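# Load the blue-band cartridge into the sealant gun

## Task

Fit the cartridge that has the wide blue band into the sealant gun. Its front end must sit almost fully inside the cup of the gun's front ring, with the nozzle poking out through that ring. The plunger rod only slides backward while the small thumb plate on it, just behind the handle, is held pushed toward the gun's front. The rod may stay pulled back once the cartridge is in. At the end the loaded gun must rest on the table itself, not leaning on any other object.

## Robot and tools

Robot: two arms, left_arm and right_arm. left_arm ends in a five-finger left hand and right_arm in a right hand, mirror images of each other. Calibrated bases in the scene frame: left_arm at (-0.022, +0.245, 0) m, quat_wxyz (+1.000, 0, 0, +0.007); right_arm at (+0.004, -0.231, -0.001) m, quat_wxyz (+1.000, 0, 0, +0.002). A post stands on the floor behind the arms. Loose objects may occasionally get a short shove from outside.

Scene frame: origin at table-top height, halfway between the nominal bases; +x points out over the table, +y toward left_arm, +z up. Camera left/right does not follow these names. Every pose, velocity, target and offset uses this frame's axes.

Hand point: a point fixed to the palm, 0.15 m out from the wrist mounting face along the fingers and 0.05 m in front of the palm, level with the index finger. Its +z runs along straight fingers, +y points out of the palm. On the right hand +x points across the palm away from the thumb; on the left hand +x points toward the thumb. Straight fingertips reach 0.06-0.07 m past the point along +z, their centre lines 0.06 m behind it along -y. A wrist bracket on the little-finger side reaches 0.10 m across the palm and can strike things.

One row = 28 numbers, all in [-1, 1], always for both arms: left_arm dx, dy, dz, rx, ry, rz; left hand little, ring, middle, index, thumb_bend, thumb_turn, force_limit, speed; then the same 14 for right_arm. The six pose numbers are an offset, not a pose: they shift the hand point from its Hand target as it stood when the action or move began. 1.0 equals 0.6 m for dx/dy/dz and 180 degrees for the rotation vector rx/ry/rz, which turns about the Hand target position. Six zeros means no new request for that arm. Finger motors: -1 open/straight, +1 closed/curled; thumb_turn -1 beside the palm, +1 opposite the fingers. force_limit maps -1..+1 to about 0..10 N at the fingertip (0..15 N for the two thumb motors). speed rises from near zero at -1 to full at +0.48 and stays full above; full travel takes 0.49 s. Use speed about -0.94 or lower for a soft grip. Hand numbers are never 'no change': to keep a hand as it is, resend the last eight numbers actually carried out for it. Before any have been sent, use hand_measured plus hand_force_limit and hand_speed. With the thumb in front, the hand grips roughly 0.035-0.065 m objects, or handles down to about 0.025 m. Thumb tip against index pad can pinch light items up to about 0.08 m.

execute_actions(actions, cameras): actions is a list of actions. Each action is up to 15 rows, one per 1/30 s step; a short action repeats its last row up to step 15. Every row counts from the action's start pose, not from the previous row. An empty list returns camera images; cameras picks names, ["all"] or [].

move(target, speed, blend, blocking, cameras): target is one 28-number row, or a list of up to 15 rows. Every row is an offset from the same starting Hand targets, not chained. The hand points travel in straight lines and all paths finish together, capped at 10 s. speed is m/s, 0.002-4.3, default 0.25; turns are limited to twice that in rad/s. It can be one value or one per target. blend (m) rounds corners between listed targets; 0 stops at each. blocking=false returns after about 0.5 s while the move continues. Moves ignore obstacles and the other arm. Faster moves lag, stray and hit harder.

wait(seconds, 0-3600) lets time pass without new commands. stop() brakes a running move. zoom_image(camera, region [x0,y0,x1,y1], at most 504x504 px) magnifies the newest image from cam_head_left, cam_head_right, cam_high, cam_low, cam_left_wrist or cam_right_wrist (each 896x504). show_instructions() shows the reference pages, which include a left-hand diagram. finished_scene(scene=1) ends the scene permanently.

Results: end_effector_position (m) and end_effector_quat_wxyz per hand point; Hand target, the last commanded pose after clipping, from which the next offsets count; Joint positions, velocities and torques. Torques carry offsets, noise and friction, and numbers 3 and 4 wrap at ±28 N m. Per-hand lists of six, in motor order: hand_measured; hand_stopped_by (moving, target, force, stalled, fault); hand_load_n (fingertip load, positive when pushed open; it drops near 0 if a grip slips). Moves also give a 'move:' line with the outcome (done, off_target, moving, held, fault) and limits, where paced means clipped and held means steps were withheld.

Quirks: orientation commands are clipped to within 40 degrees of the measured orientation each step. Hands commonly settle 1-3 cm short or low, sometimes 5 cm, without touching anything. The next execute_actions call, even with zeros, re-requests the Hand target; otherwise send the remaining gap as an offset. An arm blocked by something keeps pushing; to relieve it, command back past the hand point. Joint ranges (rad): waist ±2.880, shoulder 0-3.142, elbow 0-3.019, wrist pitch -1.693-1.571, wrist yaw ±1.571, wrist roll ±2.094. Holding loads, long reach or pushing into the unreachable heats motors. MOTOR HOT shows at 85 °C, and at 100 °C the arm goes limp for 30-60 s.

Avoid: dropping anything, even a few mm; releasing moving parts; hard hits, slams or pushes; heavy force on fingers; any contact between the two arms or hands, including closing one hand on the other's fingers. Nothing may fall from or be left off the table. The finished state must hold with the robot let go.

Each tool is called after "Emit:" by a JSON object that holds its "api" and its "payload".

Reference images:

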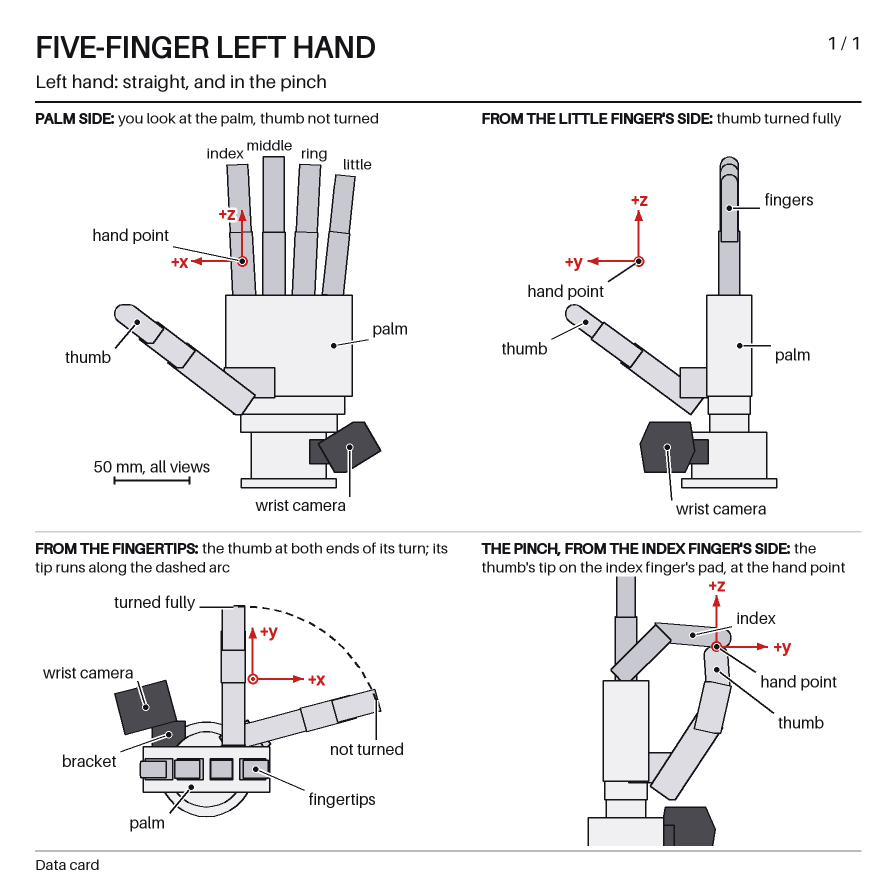

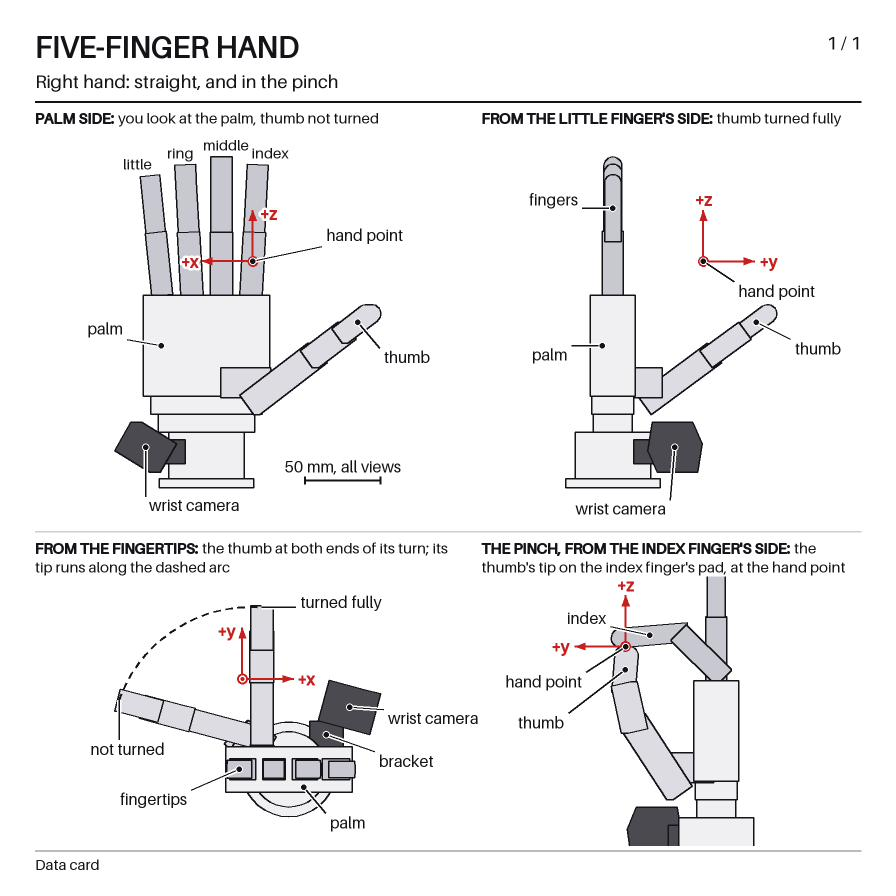

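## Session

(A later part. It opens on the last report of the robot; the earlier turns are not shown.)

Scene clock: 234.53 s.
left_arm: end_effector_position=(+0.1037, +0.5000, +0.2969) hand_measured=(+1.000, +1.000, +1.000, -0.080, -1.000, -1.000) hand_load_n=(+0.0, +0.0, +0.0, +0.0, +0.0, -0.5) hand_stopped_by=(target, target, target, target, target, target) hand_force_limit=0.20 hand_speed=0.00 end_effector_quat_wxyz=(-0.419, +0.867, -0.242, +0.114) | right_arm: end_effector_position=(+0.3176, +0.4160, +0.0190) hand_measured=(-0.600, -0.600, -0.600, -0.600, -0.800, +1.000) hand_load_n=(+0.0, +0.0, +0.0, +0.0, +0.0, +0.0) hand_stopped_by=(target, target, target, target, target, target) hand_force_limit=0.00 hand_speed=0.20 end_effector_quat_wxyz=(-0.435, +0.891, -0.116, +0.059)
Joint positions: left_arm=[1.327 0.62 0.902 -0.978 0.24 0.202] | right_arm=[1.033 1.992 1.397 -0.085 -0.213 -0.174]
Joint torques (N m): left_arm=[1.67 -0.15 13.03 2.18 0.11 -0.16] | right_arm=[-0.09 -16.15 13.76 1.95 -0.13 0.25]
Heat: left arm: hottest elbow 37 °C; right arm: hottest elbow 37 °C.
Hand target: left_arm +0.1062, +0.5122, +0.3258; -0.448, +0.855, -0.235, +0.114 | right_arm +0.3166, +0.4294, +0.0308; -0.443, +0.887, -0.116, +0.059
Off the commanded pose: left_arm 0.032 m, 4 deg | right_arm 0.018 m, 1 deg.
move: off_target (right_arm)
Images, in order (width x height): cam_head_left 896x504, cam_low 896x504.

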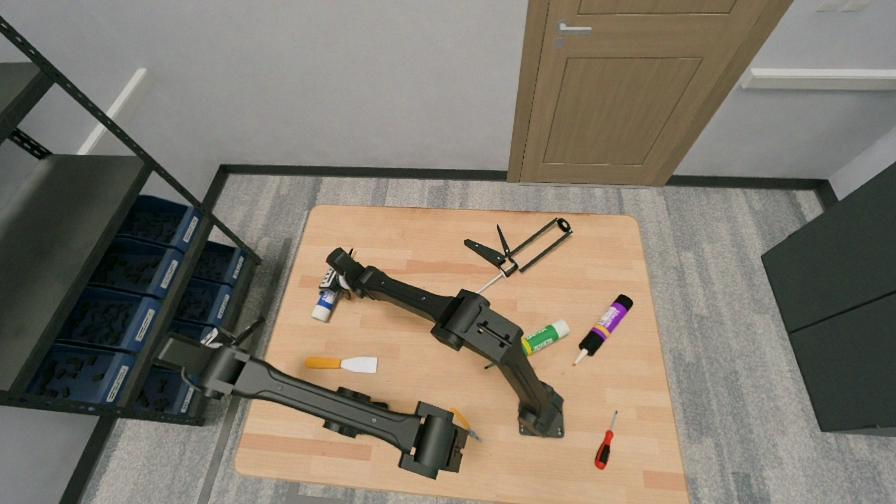

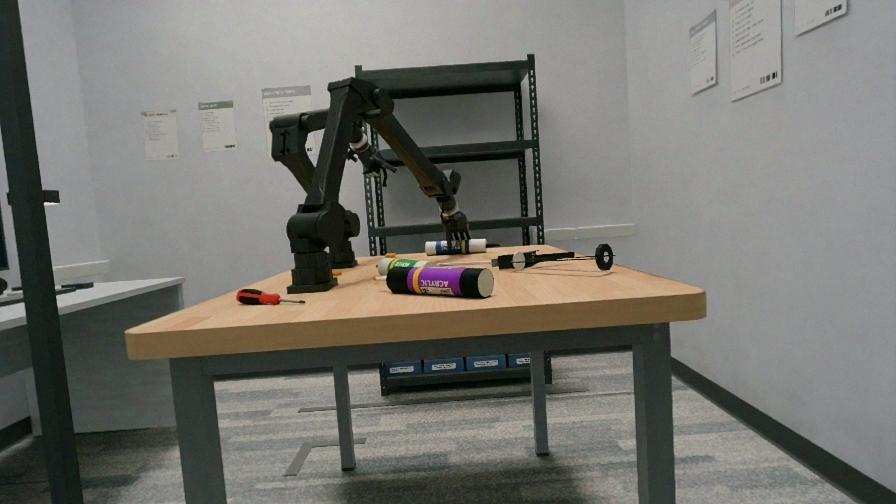

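Emit:
{"api": "move", "payload": {"target": [[0,0,0,0,0,0,1,1,1,-0.08,-1,-1,0.2,0,0.027,0.025,0.13,0,0,0,-0.6,-0.6,-0.6,-0.6,-0.8,1,0,0.2],[0,0,0,0,0,0,1,1,1,-0.08,-1,-1,0.2,0,0.027,0.019,0.034,0,0,0,-0.6,-0.6,-0.6,-0.6,-0.8,1,0,0.2]], "speed": 0.1, "cameras": ["cam_low","cam_head_left","cam_right_wrist"]}}

Emit:
{"api": "zoom_image", "payload": {"camera": "cam_low", "region": [410, 180, 510, 270]}}

Emit:
{"api": "zoom_image", "payload": {"camera": "cam_head_left", "region": [290, 230, 370, 330]}}

Scene clock: 237.37 s.
left_arm: end_effector_position=(+0.1037, +0.5000, +0.2969) hand_measured=(+1.000, +1.000, +1.000, -0.080, -1.000, -1.000) hand_load_n=(+0.0, +0.0, +0.0, +0.0, +0.0, +0.0) hand_stopped_by=(target, target, target, target, target, target) hand_force_limit=0.20 hand_speed=0.00 end_effector_quat_wxyz=(-0.419, +0.867, -0.242, +0.114) | right_arm: end_effector_position=(+0.3319, +0.4424, +0.0675) hand_measured=(-0.600, -0.600, -0.600, -0.600, -0.800, +1.000) hand_load_n=(-0.5, +0.0, +0.0, +0.0, +0.0, +0.0) hand_stopped_by=(target, target, target, target, target, target) hand_force_limit=0.00 hand_speed=0.20 end_effector_quat_wxyz=(-0.448, +0.885, -0.112, +0.062)
Joint positions: left_arm=[1.327 0.62 0.902 -0.978 0.24 0.202] | right_arm=[1.033 1.989 1.523 -0.184 -0.217 -0.174]
Joint torques (N m): left_arm=[1.38 -0.03 13.19 2.32 0.09 -0.17] | right_arm=[-1.14 -15.44 10.78 3.06 -0.35 0.15]
Heat: left arm: hottest elbow 37 °C; right arm: hottest elbow 37 °C.
Hand target: left_arm +0.1062, +0.5122, +0.3258; -0.448, +0.855, -0.235, +0.114 | right_arm +0.3328, +0.4408, +0.0510; -0.443, +0.887, -0.116, +0.058
Off the commanded pose: left_arm 0.032 m, 4 deg | right_arm 0.017 m, 1 deg.
move: off_target (right_arm)
Images, in order (width x height): cam_head_left 896x504, cam_low 896x504, cam_right_wrist 896x504.

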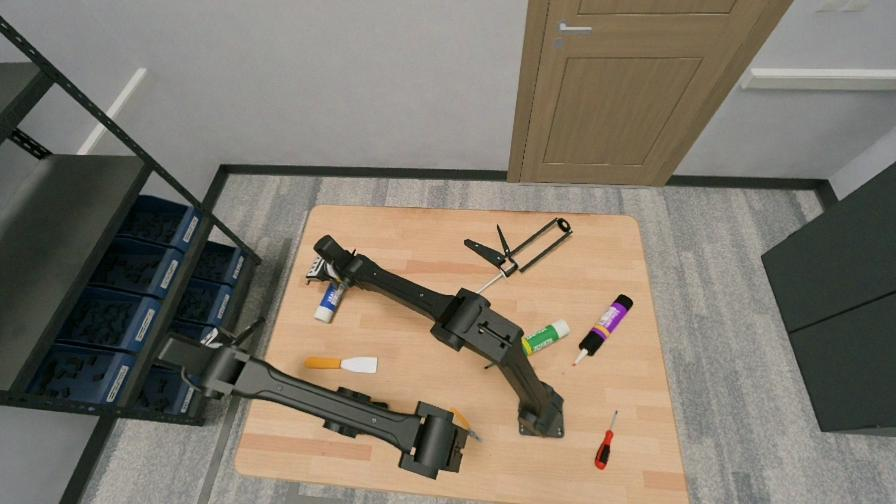

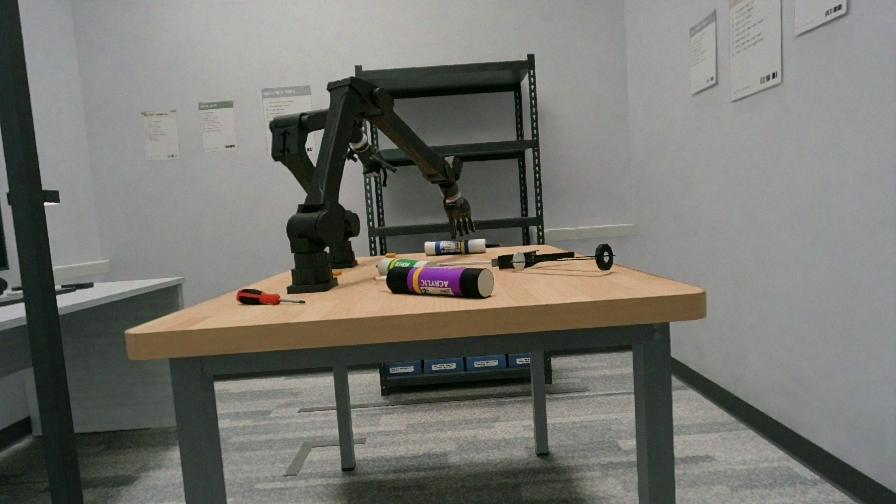

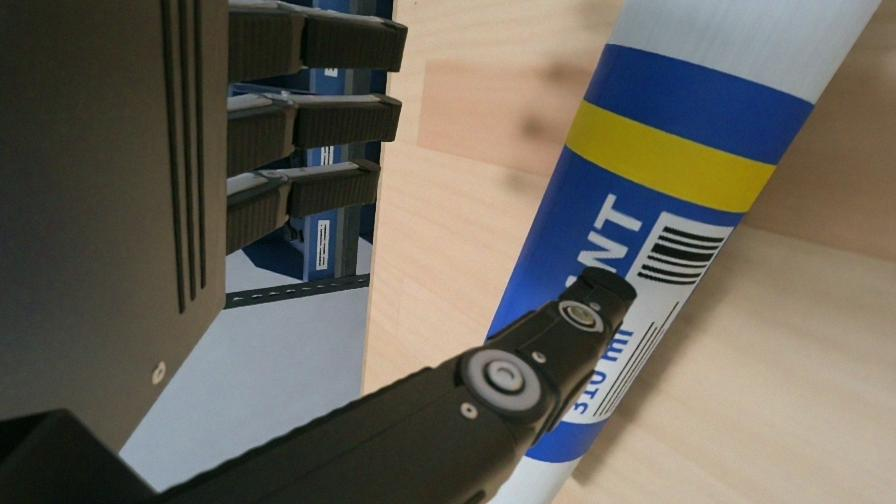

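Scaled by 5.040 from the camera's image (finer frame: 1280x720).

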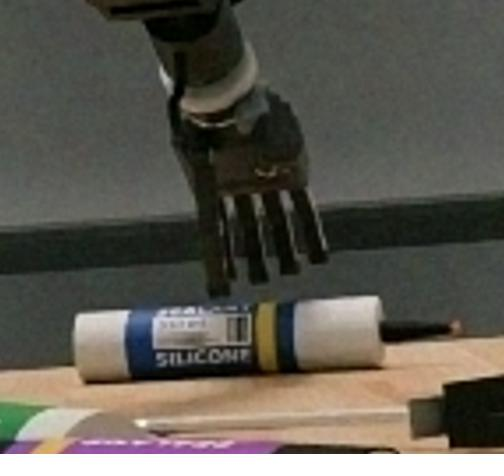

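Scaled by 5.040 from the camera's image (finer frame: 1280x720).

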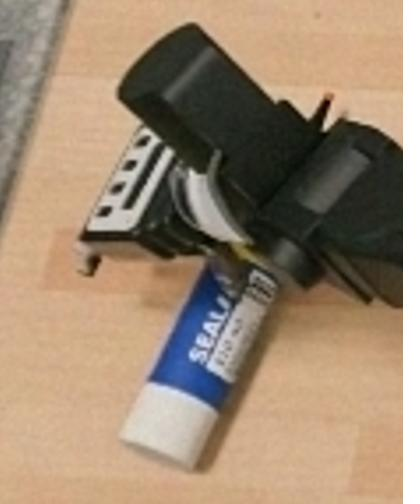

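Emit:
{"api": "move", "payload": {"target": [[0,0,0,0,0,0,1,1,1,-0.08,-1,-1,0.2,0,-0.016,-0.065,0.03,0,0,0,-0.6,-0.6,-0.6,-0.6,-0.8,1,0,0.2],[0,0,0,0,0,0,1,1,1,-0.08,-1,-1,0.2,0,-0.016,-0.065,-0.02,0,0,0,-0.6,-0.6,-0.6,-0.6,-0.8,1,0,0.2]], "speed": 0.1, "cameras": ["cam_low","cam_head_left","cam_right_wrist"]}}

Emit:
{"api": "zoom_image", "payload": {"camera": "cam_low", "region": [410, 180, 510, 270]}}

Emit:
{"api": "zoom_image", "payload": {"camera": "cam_head_left", "region": [290, 230, 370, 330]}}

Scene clock: 239.60 s.
left_arm: end_effector_position=(+0.1037, +0.5000, +0.2969) hand_measured=(+1.000, +1.000, +1.000, -0.080, -1.000, -1.000) hand_load_n=(+0.0, +0.0, +0.0, +0.0, +0.0, -0.5) hand_stopped_by=(target, target, target, target, target, target) hand_force_limit=0.20 hand_speed=0.00 end_effector_quat_wxyz=(-0.419, +0.867, -0.242, +0.114) | right_arm: end_effector_position=(+0.3194, +0.4066, +0.0576) hand_measured=(-0.600, -0.600, -0.600, -0.600, -0.800, +1.000) hand_load_n=(+0.0, +0.0, +0.0, +0.0, +0.0, +0.0) hand_stopped_by=(target, target, target, target, target, target) hand_force_limit=0.00 hand_speed=0.20 end_effector_quat_wxyz=(-0.450, +0.883, -0.115, +0.059)
Joint positions: left_arm=[1.327 0.62 0.902 -0.978 0.24 0.202] | right_arm=[1.019 1.917 1.375 -0.106 -0.232 -0.174]
Joint torques (N m): left_arm=[0.85 0.15 13.16 2.22 0.13 -0.16] | right_arm=[-1.55 -14.1 10.21 3.04 -0.36 0.04]
Heat: left arm: hottest elbow 37 °C; right arm: hottest elbow 37 °C.
Hand target: left_arm +0.1062, +0.5122, +0.3258; -0.448, +0.855, -0.235, +0.114 | right_arm +0.3234, +0.4018, +0.0393; -0.443, +0.887, -0.116, +0.059
Off the commanded pose: left_arm 0.032 m, 4 deg | right_arm 0.020 m, 1 deg.
move: off_target (right_arm)
Images, in order (width x height): cam_head_left 896x504, cam_low 896x504, cam_right_wrist 896x504.

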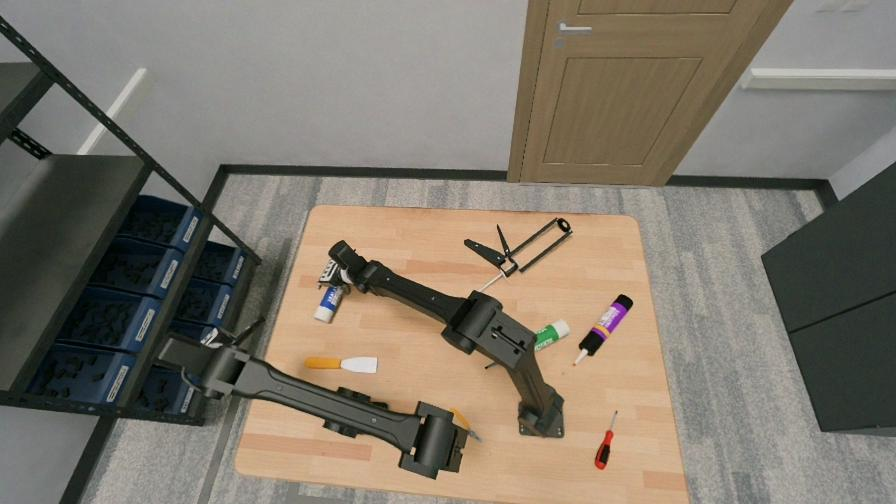

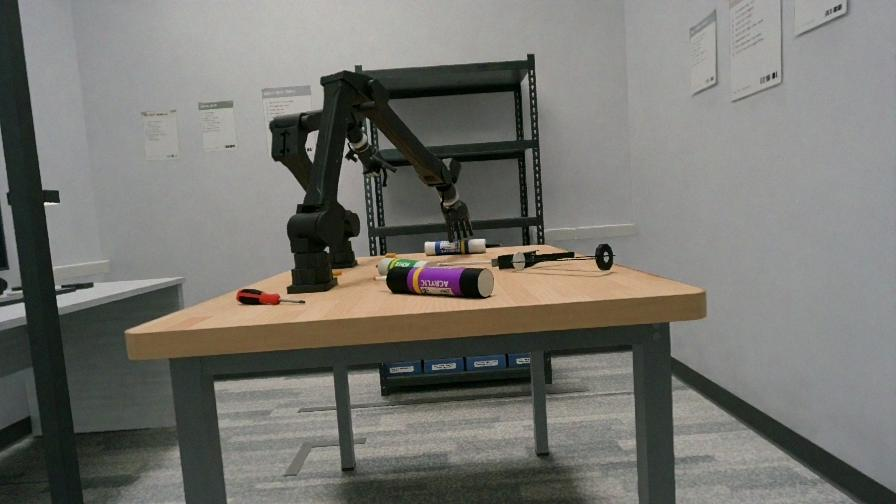

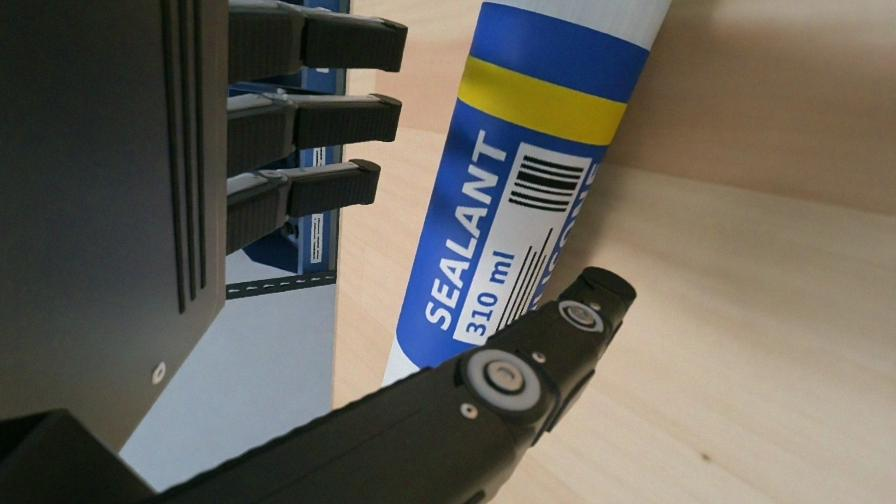

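Scaled by 5.040 from the camera's image (finer frame: 1280x720).

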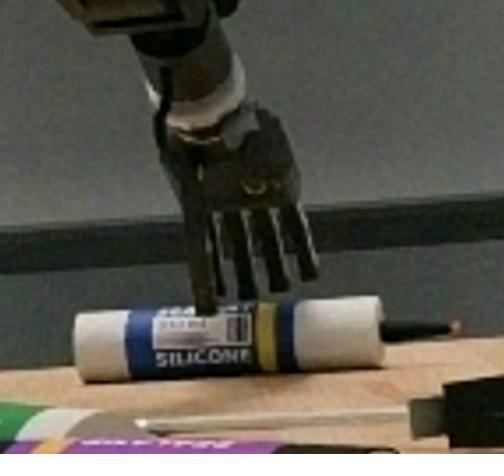

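Scaled by 5.040 from the camera's image (finer frame: 1280x720).

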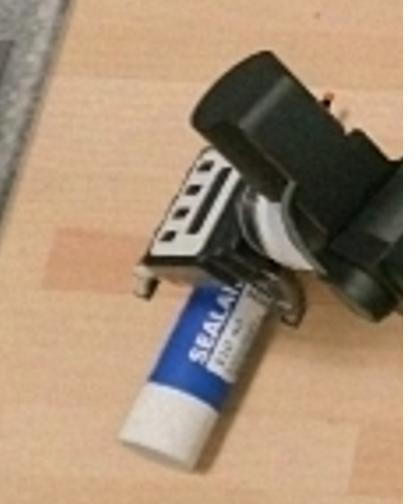

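Emit:
{"api": "move", "payload": {"target": [0,0,0,0,0,0,1,1,1,-0.08,-1,-1,0.2,0,0,0,-0.034,0,0,0,-0.6,-0.6,-0.6,-0.6,-0.8,1,0,0.2], "speed": 0.1, "cameras": ["cam_low","cam_head_left"]}}

Emit:
{"api": "zoom_image", "payload": {"camera": "cam_low", "region": [410, 180, 510, 270]}}

Emit:
{"api": "zoom_image", "payload": {"camera": "cam_head_left", "region": [290, 230, 370, 330]}}

Scene clock: 240.73 s.
left_arm: end_effector_position=(+0.1037, +0.5000, +0.2969) hand_measured=(+1.000, +1.000, +1.000, -0.080, -1.000, -1.000) hand_load_n=(+0.0, +0.5, +0.0, +0.0, +0.0, -0.5) hand_stopped_by=(target, target, target, target, target, target) hand_force_limit=0.20 hand_speed=0.00 end_effector_quat_wxyz=(-0.419, +0.867, -0.242, +0.114) | right_arm: end_effector_position=(+0.3189, +0.4059, +0.0328) hand_measured=(-0.600, -0.600, -0.600, -0.600, -0.800, +1.000) hand_load_n=(+0.0, -0.5, +0.0, +0.0, +0.0, +0.0) hand_stopped_by=(target, target, target, target, target, target) hand_force_limit=0.00 hand_speed=0.20 end_effector_quat_wxyz=(-0.448, +0.885, -0.116, +0.058)
Joint positions: left_arm=[1.327 0.62 0.902 -0.978 0.24 0.202] | right_arm=[1.019 1.951 1.357 -0.061 -0.232 -0.174]
Joint torques (N m): left_arm=[1.03 0.79 13.22 2.25 0.13 -0.12] | right_arm=[-1.55 -14.56 10.19 3.04 -0.35 0.04]
Heat: left arm: hottest elbow 37 °C; right arm: hottest elbow 37 °C.
Hand target: left_arm +0.1062, +0.5122, +0.3258; -0.448, +0.855, -0.235, +0.114 | right_arm +0.3234, +0.4018, +0.0189; -0.443, +0.887, -0.116, +0.059
Off the commanded pose: left_arm 0.032 m, 4 deg | right_arm 0.015 m, 1 deg.
move: off_target (right_arm)
Images, in order (width x height): cam_head_left 896x504, cam_low 896x504.

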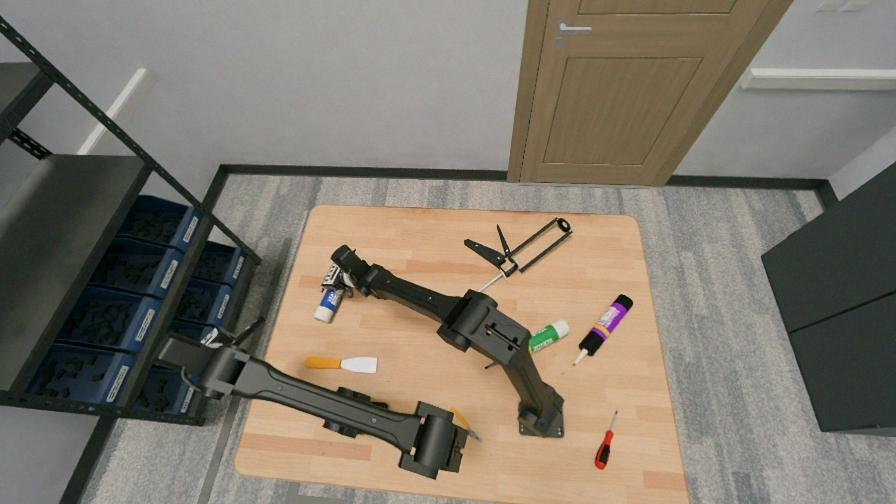

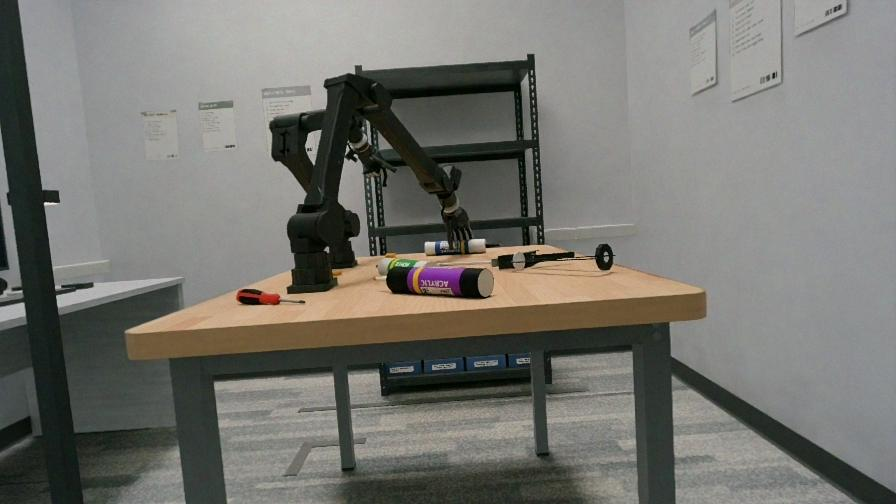

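Scaled by 5.040 from the camera's image (finer frame: 1280x720).

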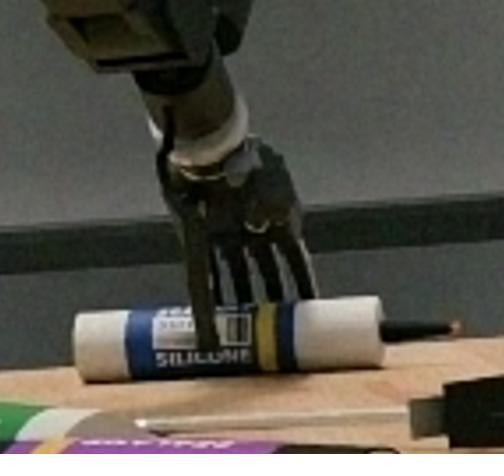

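Scaled by 5.040 from the camera's image (finer frame: 1280x720).

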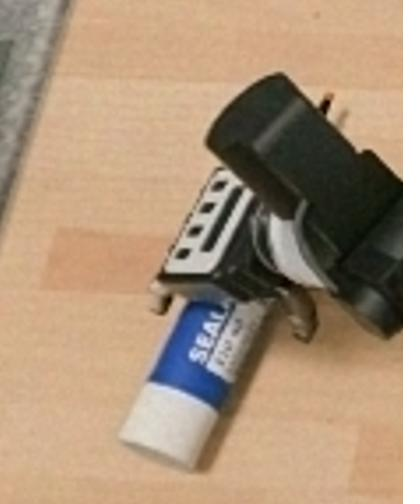

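Emit:
{"api": "move", "payload": {"target": [0,0,0,0,0,0,1,1,1,-0.08,-1,-1,0.2,0,0,0,0,0,0,0,-0.1,-0.1,-0.1,-0.1,-0.3,1,-0.2,-0.92], "cameras": ["cam_low","cam_head_left","cam_right_wrist"]}}

Emit:
{"api": "zoom_image", "payload": {"camera": "cam_head_left", "region": [290, 230, 370, 330]}}

Scene clock: 243.40 s.
left_arm: end_effector_position=(+0.1037, +0.5000, +0.2969) hand_measured=(+1.000, +1.000, +1.000, -0.080, -1.000, -1.000) hand_load_n=(+0.0, +0.5, +0.0, +0.0, +0.0, +0.0) hand_stopped_by=(target, target, target, target, target, target) hand_force_limit=0.20 hand_speed=0.00 end_effector_quat_wxyz=(-0.419, +0.867, -0.242, +0.114) | right_arm: end_effector_position=(+0.3191, +0.4063, +0.0332) hand_measured=(-0.100, -0.154, -0.168, -0.146, -0.584, +1.000) hand_load_n=(+2.0, +2.5, +1.0, +3.5, +11.0, +3.5) hand_stopped_by=(target, force, force, force, force, target) hand_force_limit=-0.20 hand_speed=-0.92 end_effector_quat_wxyz=(-0.448, +0.884, -0.115, +0.058)
Joint positions: left_arm=[1.327 0.62 0.902 -0.978 0.24 0.202] | right_arm=[1.019 1.951 1.357 -0.058 -0.233 -0.174]
Joint torques (N m): left_arm=[1.73 -0.15 12.89 2.32 0.1 -0.16] | right_arm=[-1.55 -14.51 10.19 2.93 -0.34 0.04]
Heat: left arm: hottest elbow 38 °C; right arm: hottest elbow 37 °C.
Hand target: left_arm +0.1062, +0.5122, +0.3258; -0.448, +0.855, -0.235, +0.114 | right_arm +0.3234, +0.4018, +0.0189; -0.443, +0.887, -0.116, +0.059
Off the commanded pose: left_arm 0.032 m, 4 deg | right_arm 0.016 m, 1 deg.
move: done
Images, in order (width x height): cam_head_left 896x504, cam_low 896x504, cam_right_wrist 896x504.

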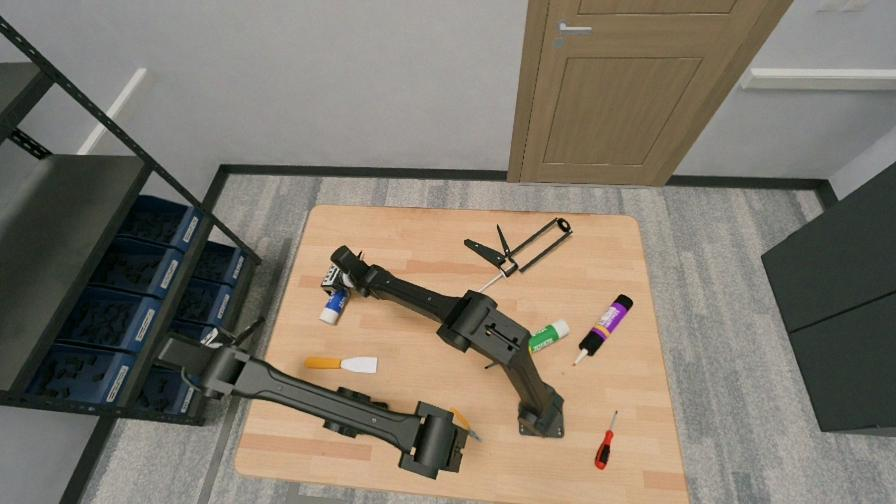

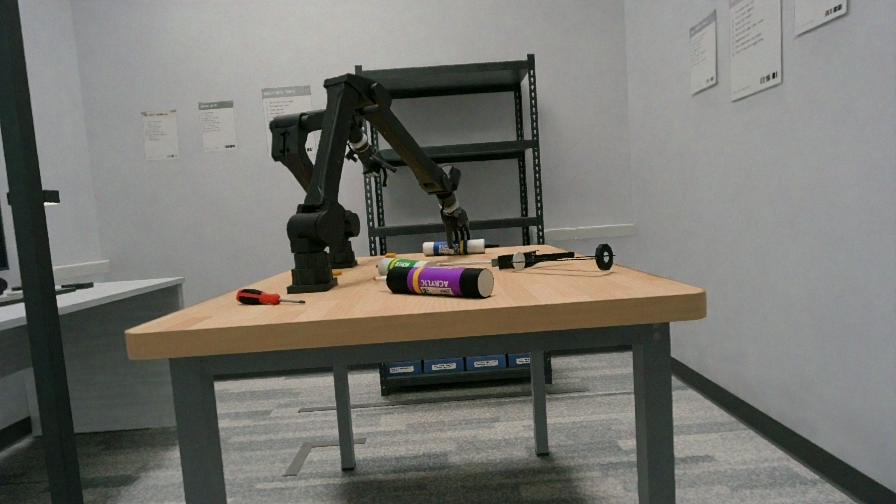

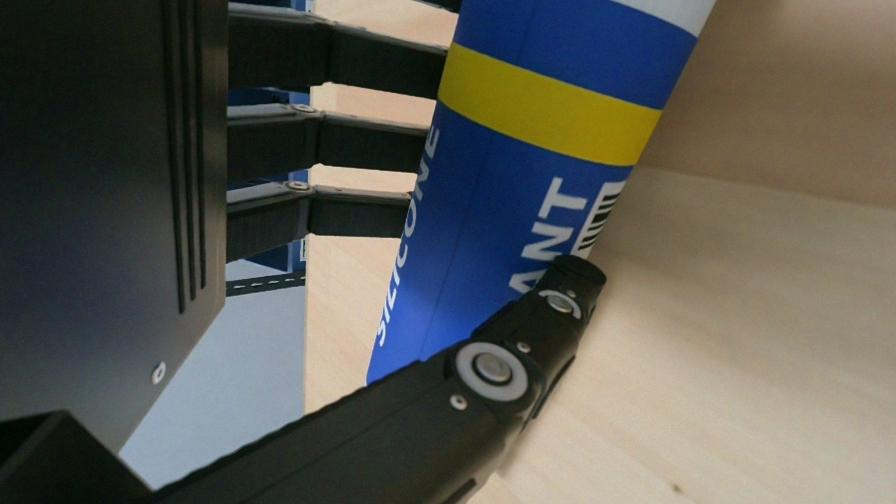

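Scaled by 5.040 from the camera's image (finer frame: 1280x720).

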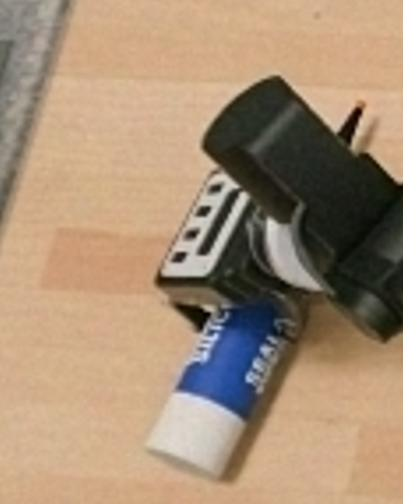

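Emit:
{"api": "move", "payload": {"target": [0,0,0,0,0,0,1,1,1,-0.08,-1,-1,0.2,0,0,0,0.13,0,0,0,-0.05,-0.1,-0.1,-0.1,-0.3,1,-0.2,-0.92], "speed": 0.08, "cameras": ["cam_low","cam_head_left","cam_right_wrist","cam_high"]}}

Emit:
{"api": "zoom_image", "payload": {"camera": "cam_head_left", "region": [290, 230, 370, 330]}}

Emit:
{"api": "zoom_image", "payload": {"camera": "cam_low", "region": [400, 150, 520, 270]}}

Scene clock: 245.40 s.
left_arm: end_effector_position=(+0.1037, +0.5000, +0.2969) hand_measured=(+1.000, +1.000, +1.000, -0.080, -1.000, -1.000) hand_load_n=(+0.0, +0.0, -0.5, +0.0, +0.0, +0.0) hand_stopped_by=(target, target, target, target, target, target) hand_force_limit=0.20 hand_speed=0.00 end_effector_quat_wxyz=(-0.419, +0.867, -0.242, +0.114) | right_arm: end_effector_position=(+0.3081, +0.3876, +0.0722) hand_measured=(-0.088, -0.152, -0.168, -0.146, -0.580, +1.000) hand_load_n=(+0.0, +0.0, +0.0, +0.0, +0.0, +0.0) hand_stopped_by=(force, force, force, force, force, target) hand_force_limit=-0.20 hand_speed=-0.92 end_effector_quat_wxyz=(-0.424, +0.896, -0.118, +0.049)
Joint positions: left_arm=[1.327 0.62 0.902 -0.978 0.24 0.202] | right_arm=[1.019 1.865 1.37 -0.216 -0.233 -0.179]
Joint torques (N m): left_arm=[1.03 -0.44 12.93 2.36 0.11 -0.14] | right_arm=[-1.61 -15.38 15.84 2.07 -0.34 0.09]
Heat: left arm: hottest elbow 38 °C; right arm: hottest elbow 37 °C.
Hand target: left_arm +0.1062, +0.5122, +0.3258; -0.448, +0.855, -0.235, +0.114 | right_arm +0.3234, +0.4018, +0.0968; -0.443, +0.887, -0.116, +0.059
Off the commanded pose: left_arm 0.032 m, 4 deg | right_arm 0.032 m, 3 deg.
move: off_target (right_arm)
Images, in order (width x height): cam_head_left 896x504, cam_high 896x504, cam_low 896x504, cam_right_wrist 896x504.

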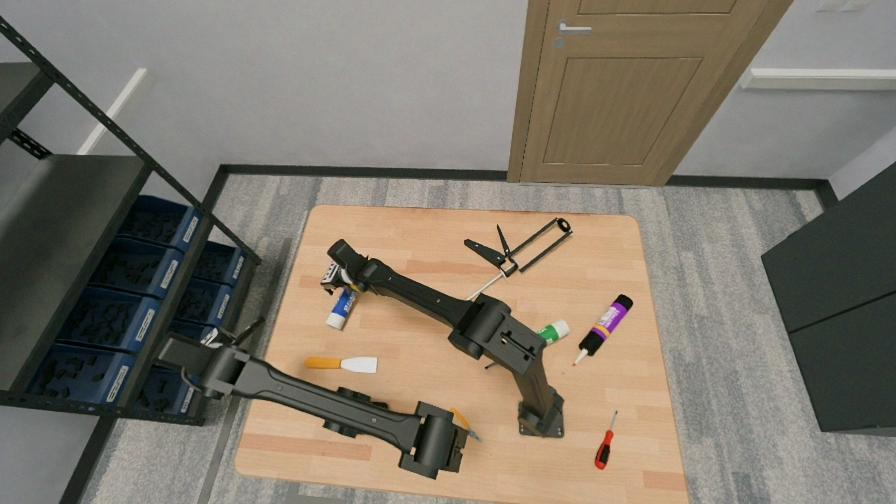

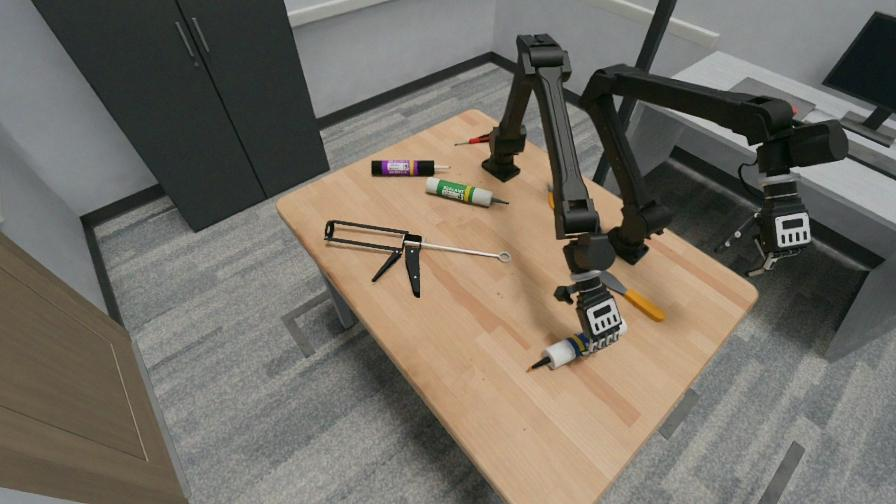

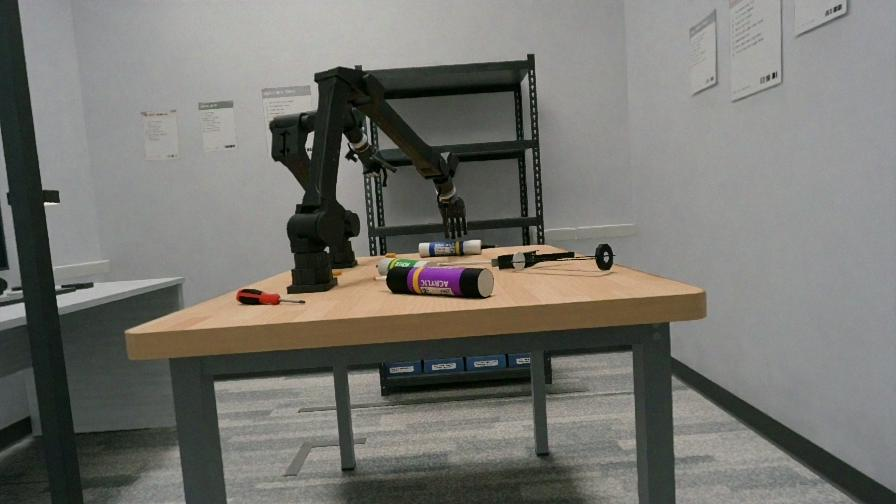

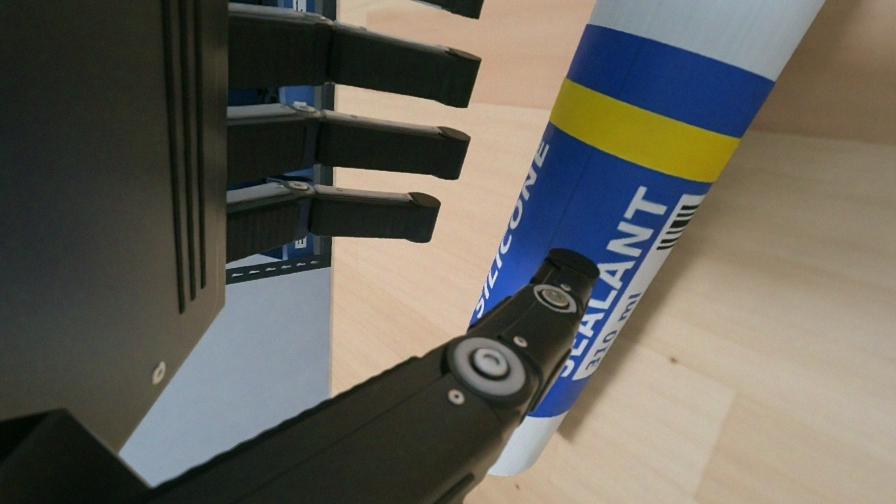

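Scaled by 5.040 from the camera's image (finer frame: 1280x720).

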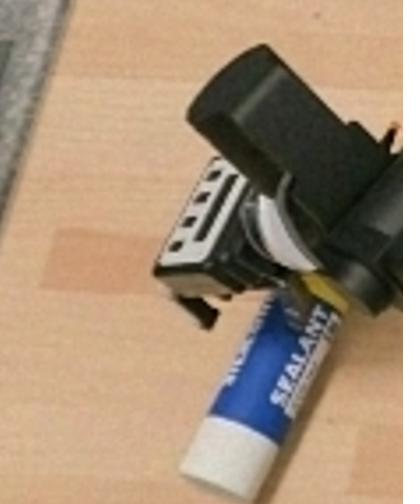

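Scaled by 4.200 from the camera's image (finer frame: 1280x720).

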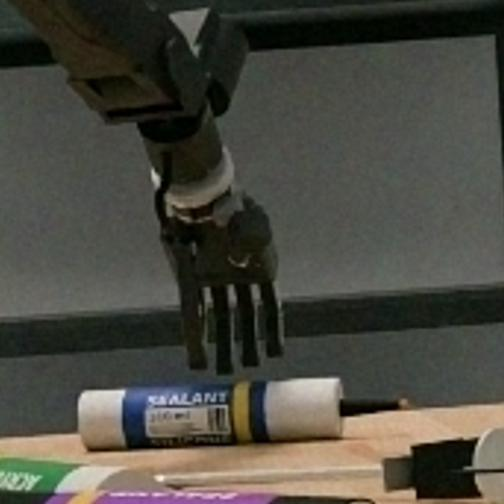

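Emit:
{"api": "move", "payload": {"target": [[0,0,0,0,0,0,1,1,1,-0.08,-1,-1,0.2,0,-0.022,-0.052,0.03,0,0,0,-0.6,-0.6,-0.6,-0.6,-0.8,1,0,0.2],[0,0,0,0,0,0,1,1,1,-0.08,-1,-1,0.2,0,-0.022,-0.052,-0.09,0,0,0,-0.6,-0.6,-0.6,-0.6,-0.8,1,0,0.2]], "speed": 0.1, "cameras": ["cam_low","cam_head_left","cam_right_wrist"]}}

Emit:
{"api": "zoom_image", "payload": {"camera": "cam_low", "region": [410, 180, 510, 270]}}

Emit:
{"api": "zoom_image", "payload": {"camera": "cam_head_left", "region": [300, 240, 380, 340]}}

Scene clock: 248.77 s.
left_arm: end_effector_position=(+0.1037, +0.5000, +0.2969) hand_measured=(+1.000, +1.000, +1.000, -0.080, -1.000, -1.000) hand_load_n=(+0.0, +0.0, +0.0, +0.0, +0.0, +0.0) hand_stopped_by=(target, target, target, target, target, target) hand_force_limit=0.20 hand_speed=0.00 end_effector_quat_wxyz=(-0.419, +0.867, -0.242, +0.114) | right_arm: end_effector_position=(+0.3049, +0.3740, +0.0539) hand_measured=(-0.600, -0.600, -0.600, -0.600, -0.800, +1.000) hand_load_n=(+0.0, +0.0, +0.0, +0.0, +0.0, +0.0) hand_stopped_by=(target, target, target, target, target, target) hand_force_limit=0.00 hand_speed=0.20 end_effector_quat_wxyz=(-0.446, +0.886, -0.116, +0.057)
Joint positions: left_arm=[1.327 0.62 0.902 -0.978 0.24 0.202] | right_arm=[1.01 1.846 1.26 -0.073 -0.24 -0.179]
Joint torques (N m): left_arm=[0.85 -0.38 13.19 2.29 0.12 -0.11] | right_arm=[-1.67 -13.45 10.32 3.06 -0.36 0.04]
Heat: left arm: hottest elbow 38 °C; right arm: hottest elbow 37 °C.
Hand target: left_arm +0.1062, +0.5122, +0.3258; -0.448, +0.855, -0.235, +0.114 | right_arm +0.3103, +0.3706, +0.0428; -0.443, +0.887, -0.116, +0.059
Off the commanded pose: left_arm 0.032 m, 4 deg | right_arm 0.013 m, 0 deg.
move: off_target (right_arm)
Images, in order (width x height): cam_head_left 896x504, cam_low 896x504, cam_right_wrist 896x504.

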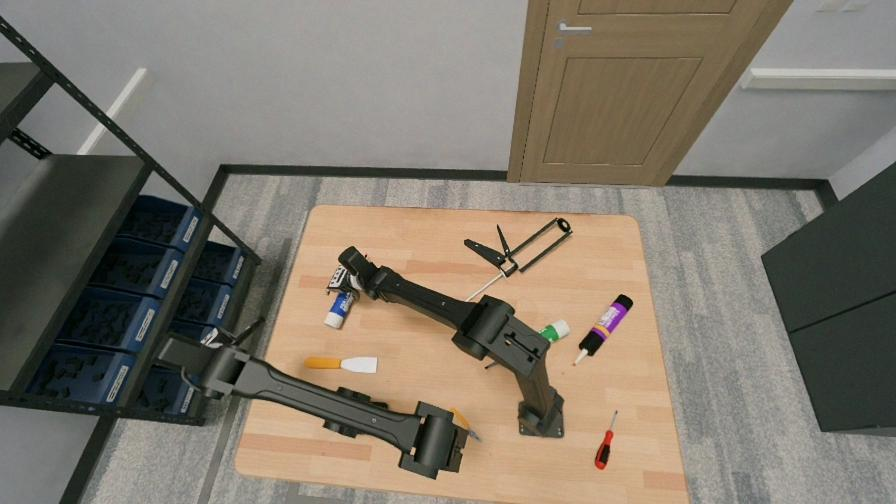

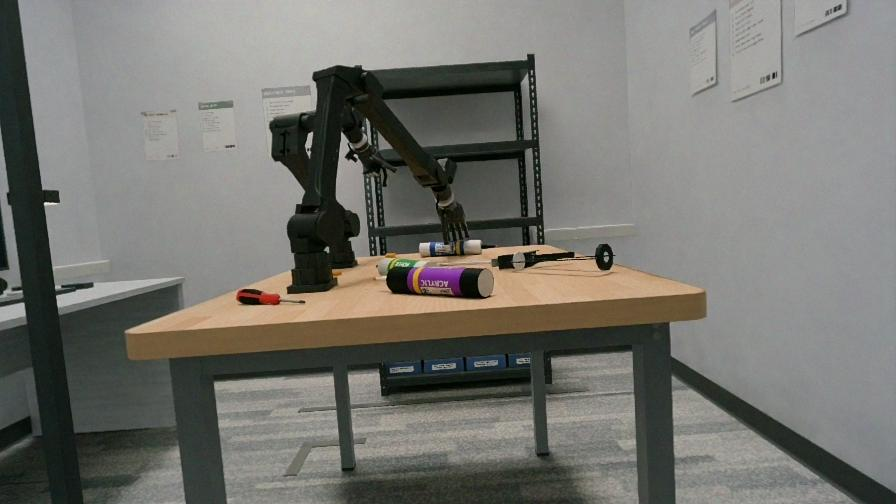

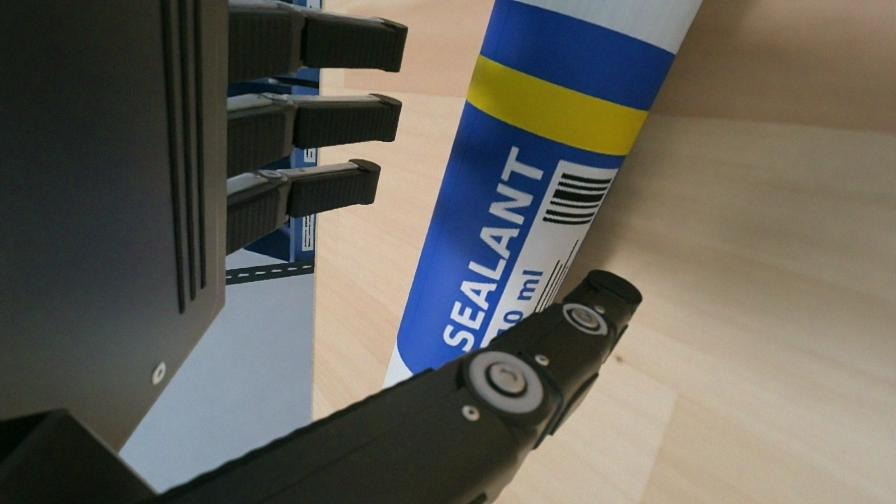

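Scaled by 5.040 from the camera's image (finer frame: 1280x720).

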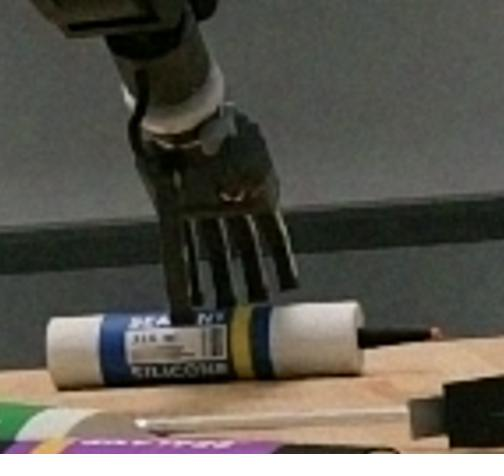

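Scaled by 5.040 from the camera's image (finer frame: 1280x720).

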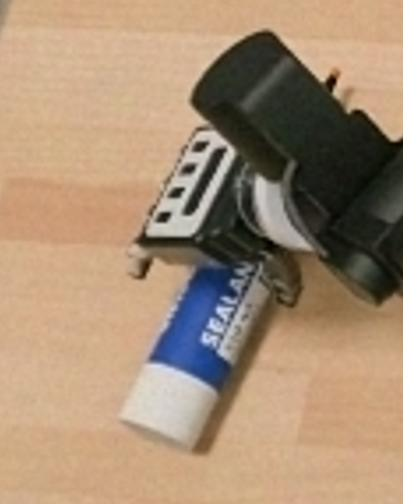

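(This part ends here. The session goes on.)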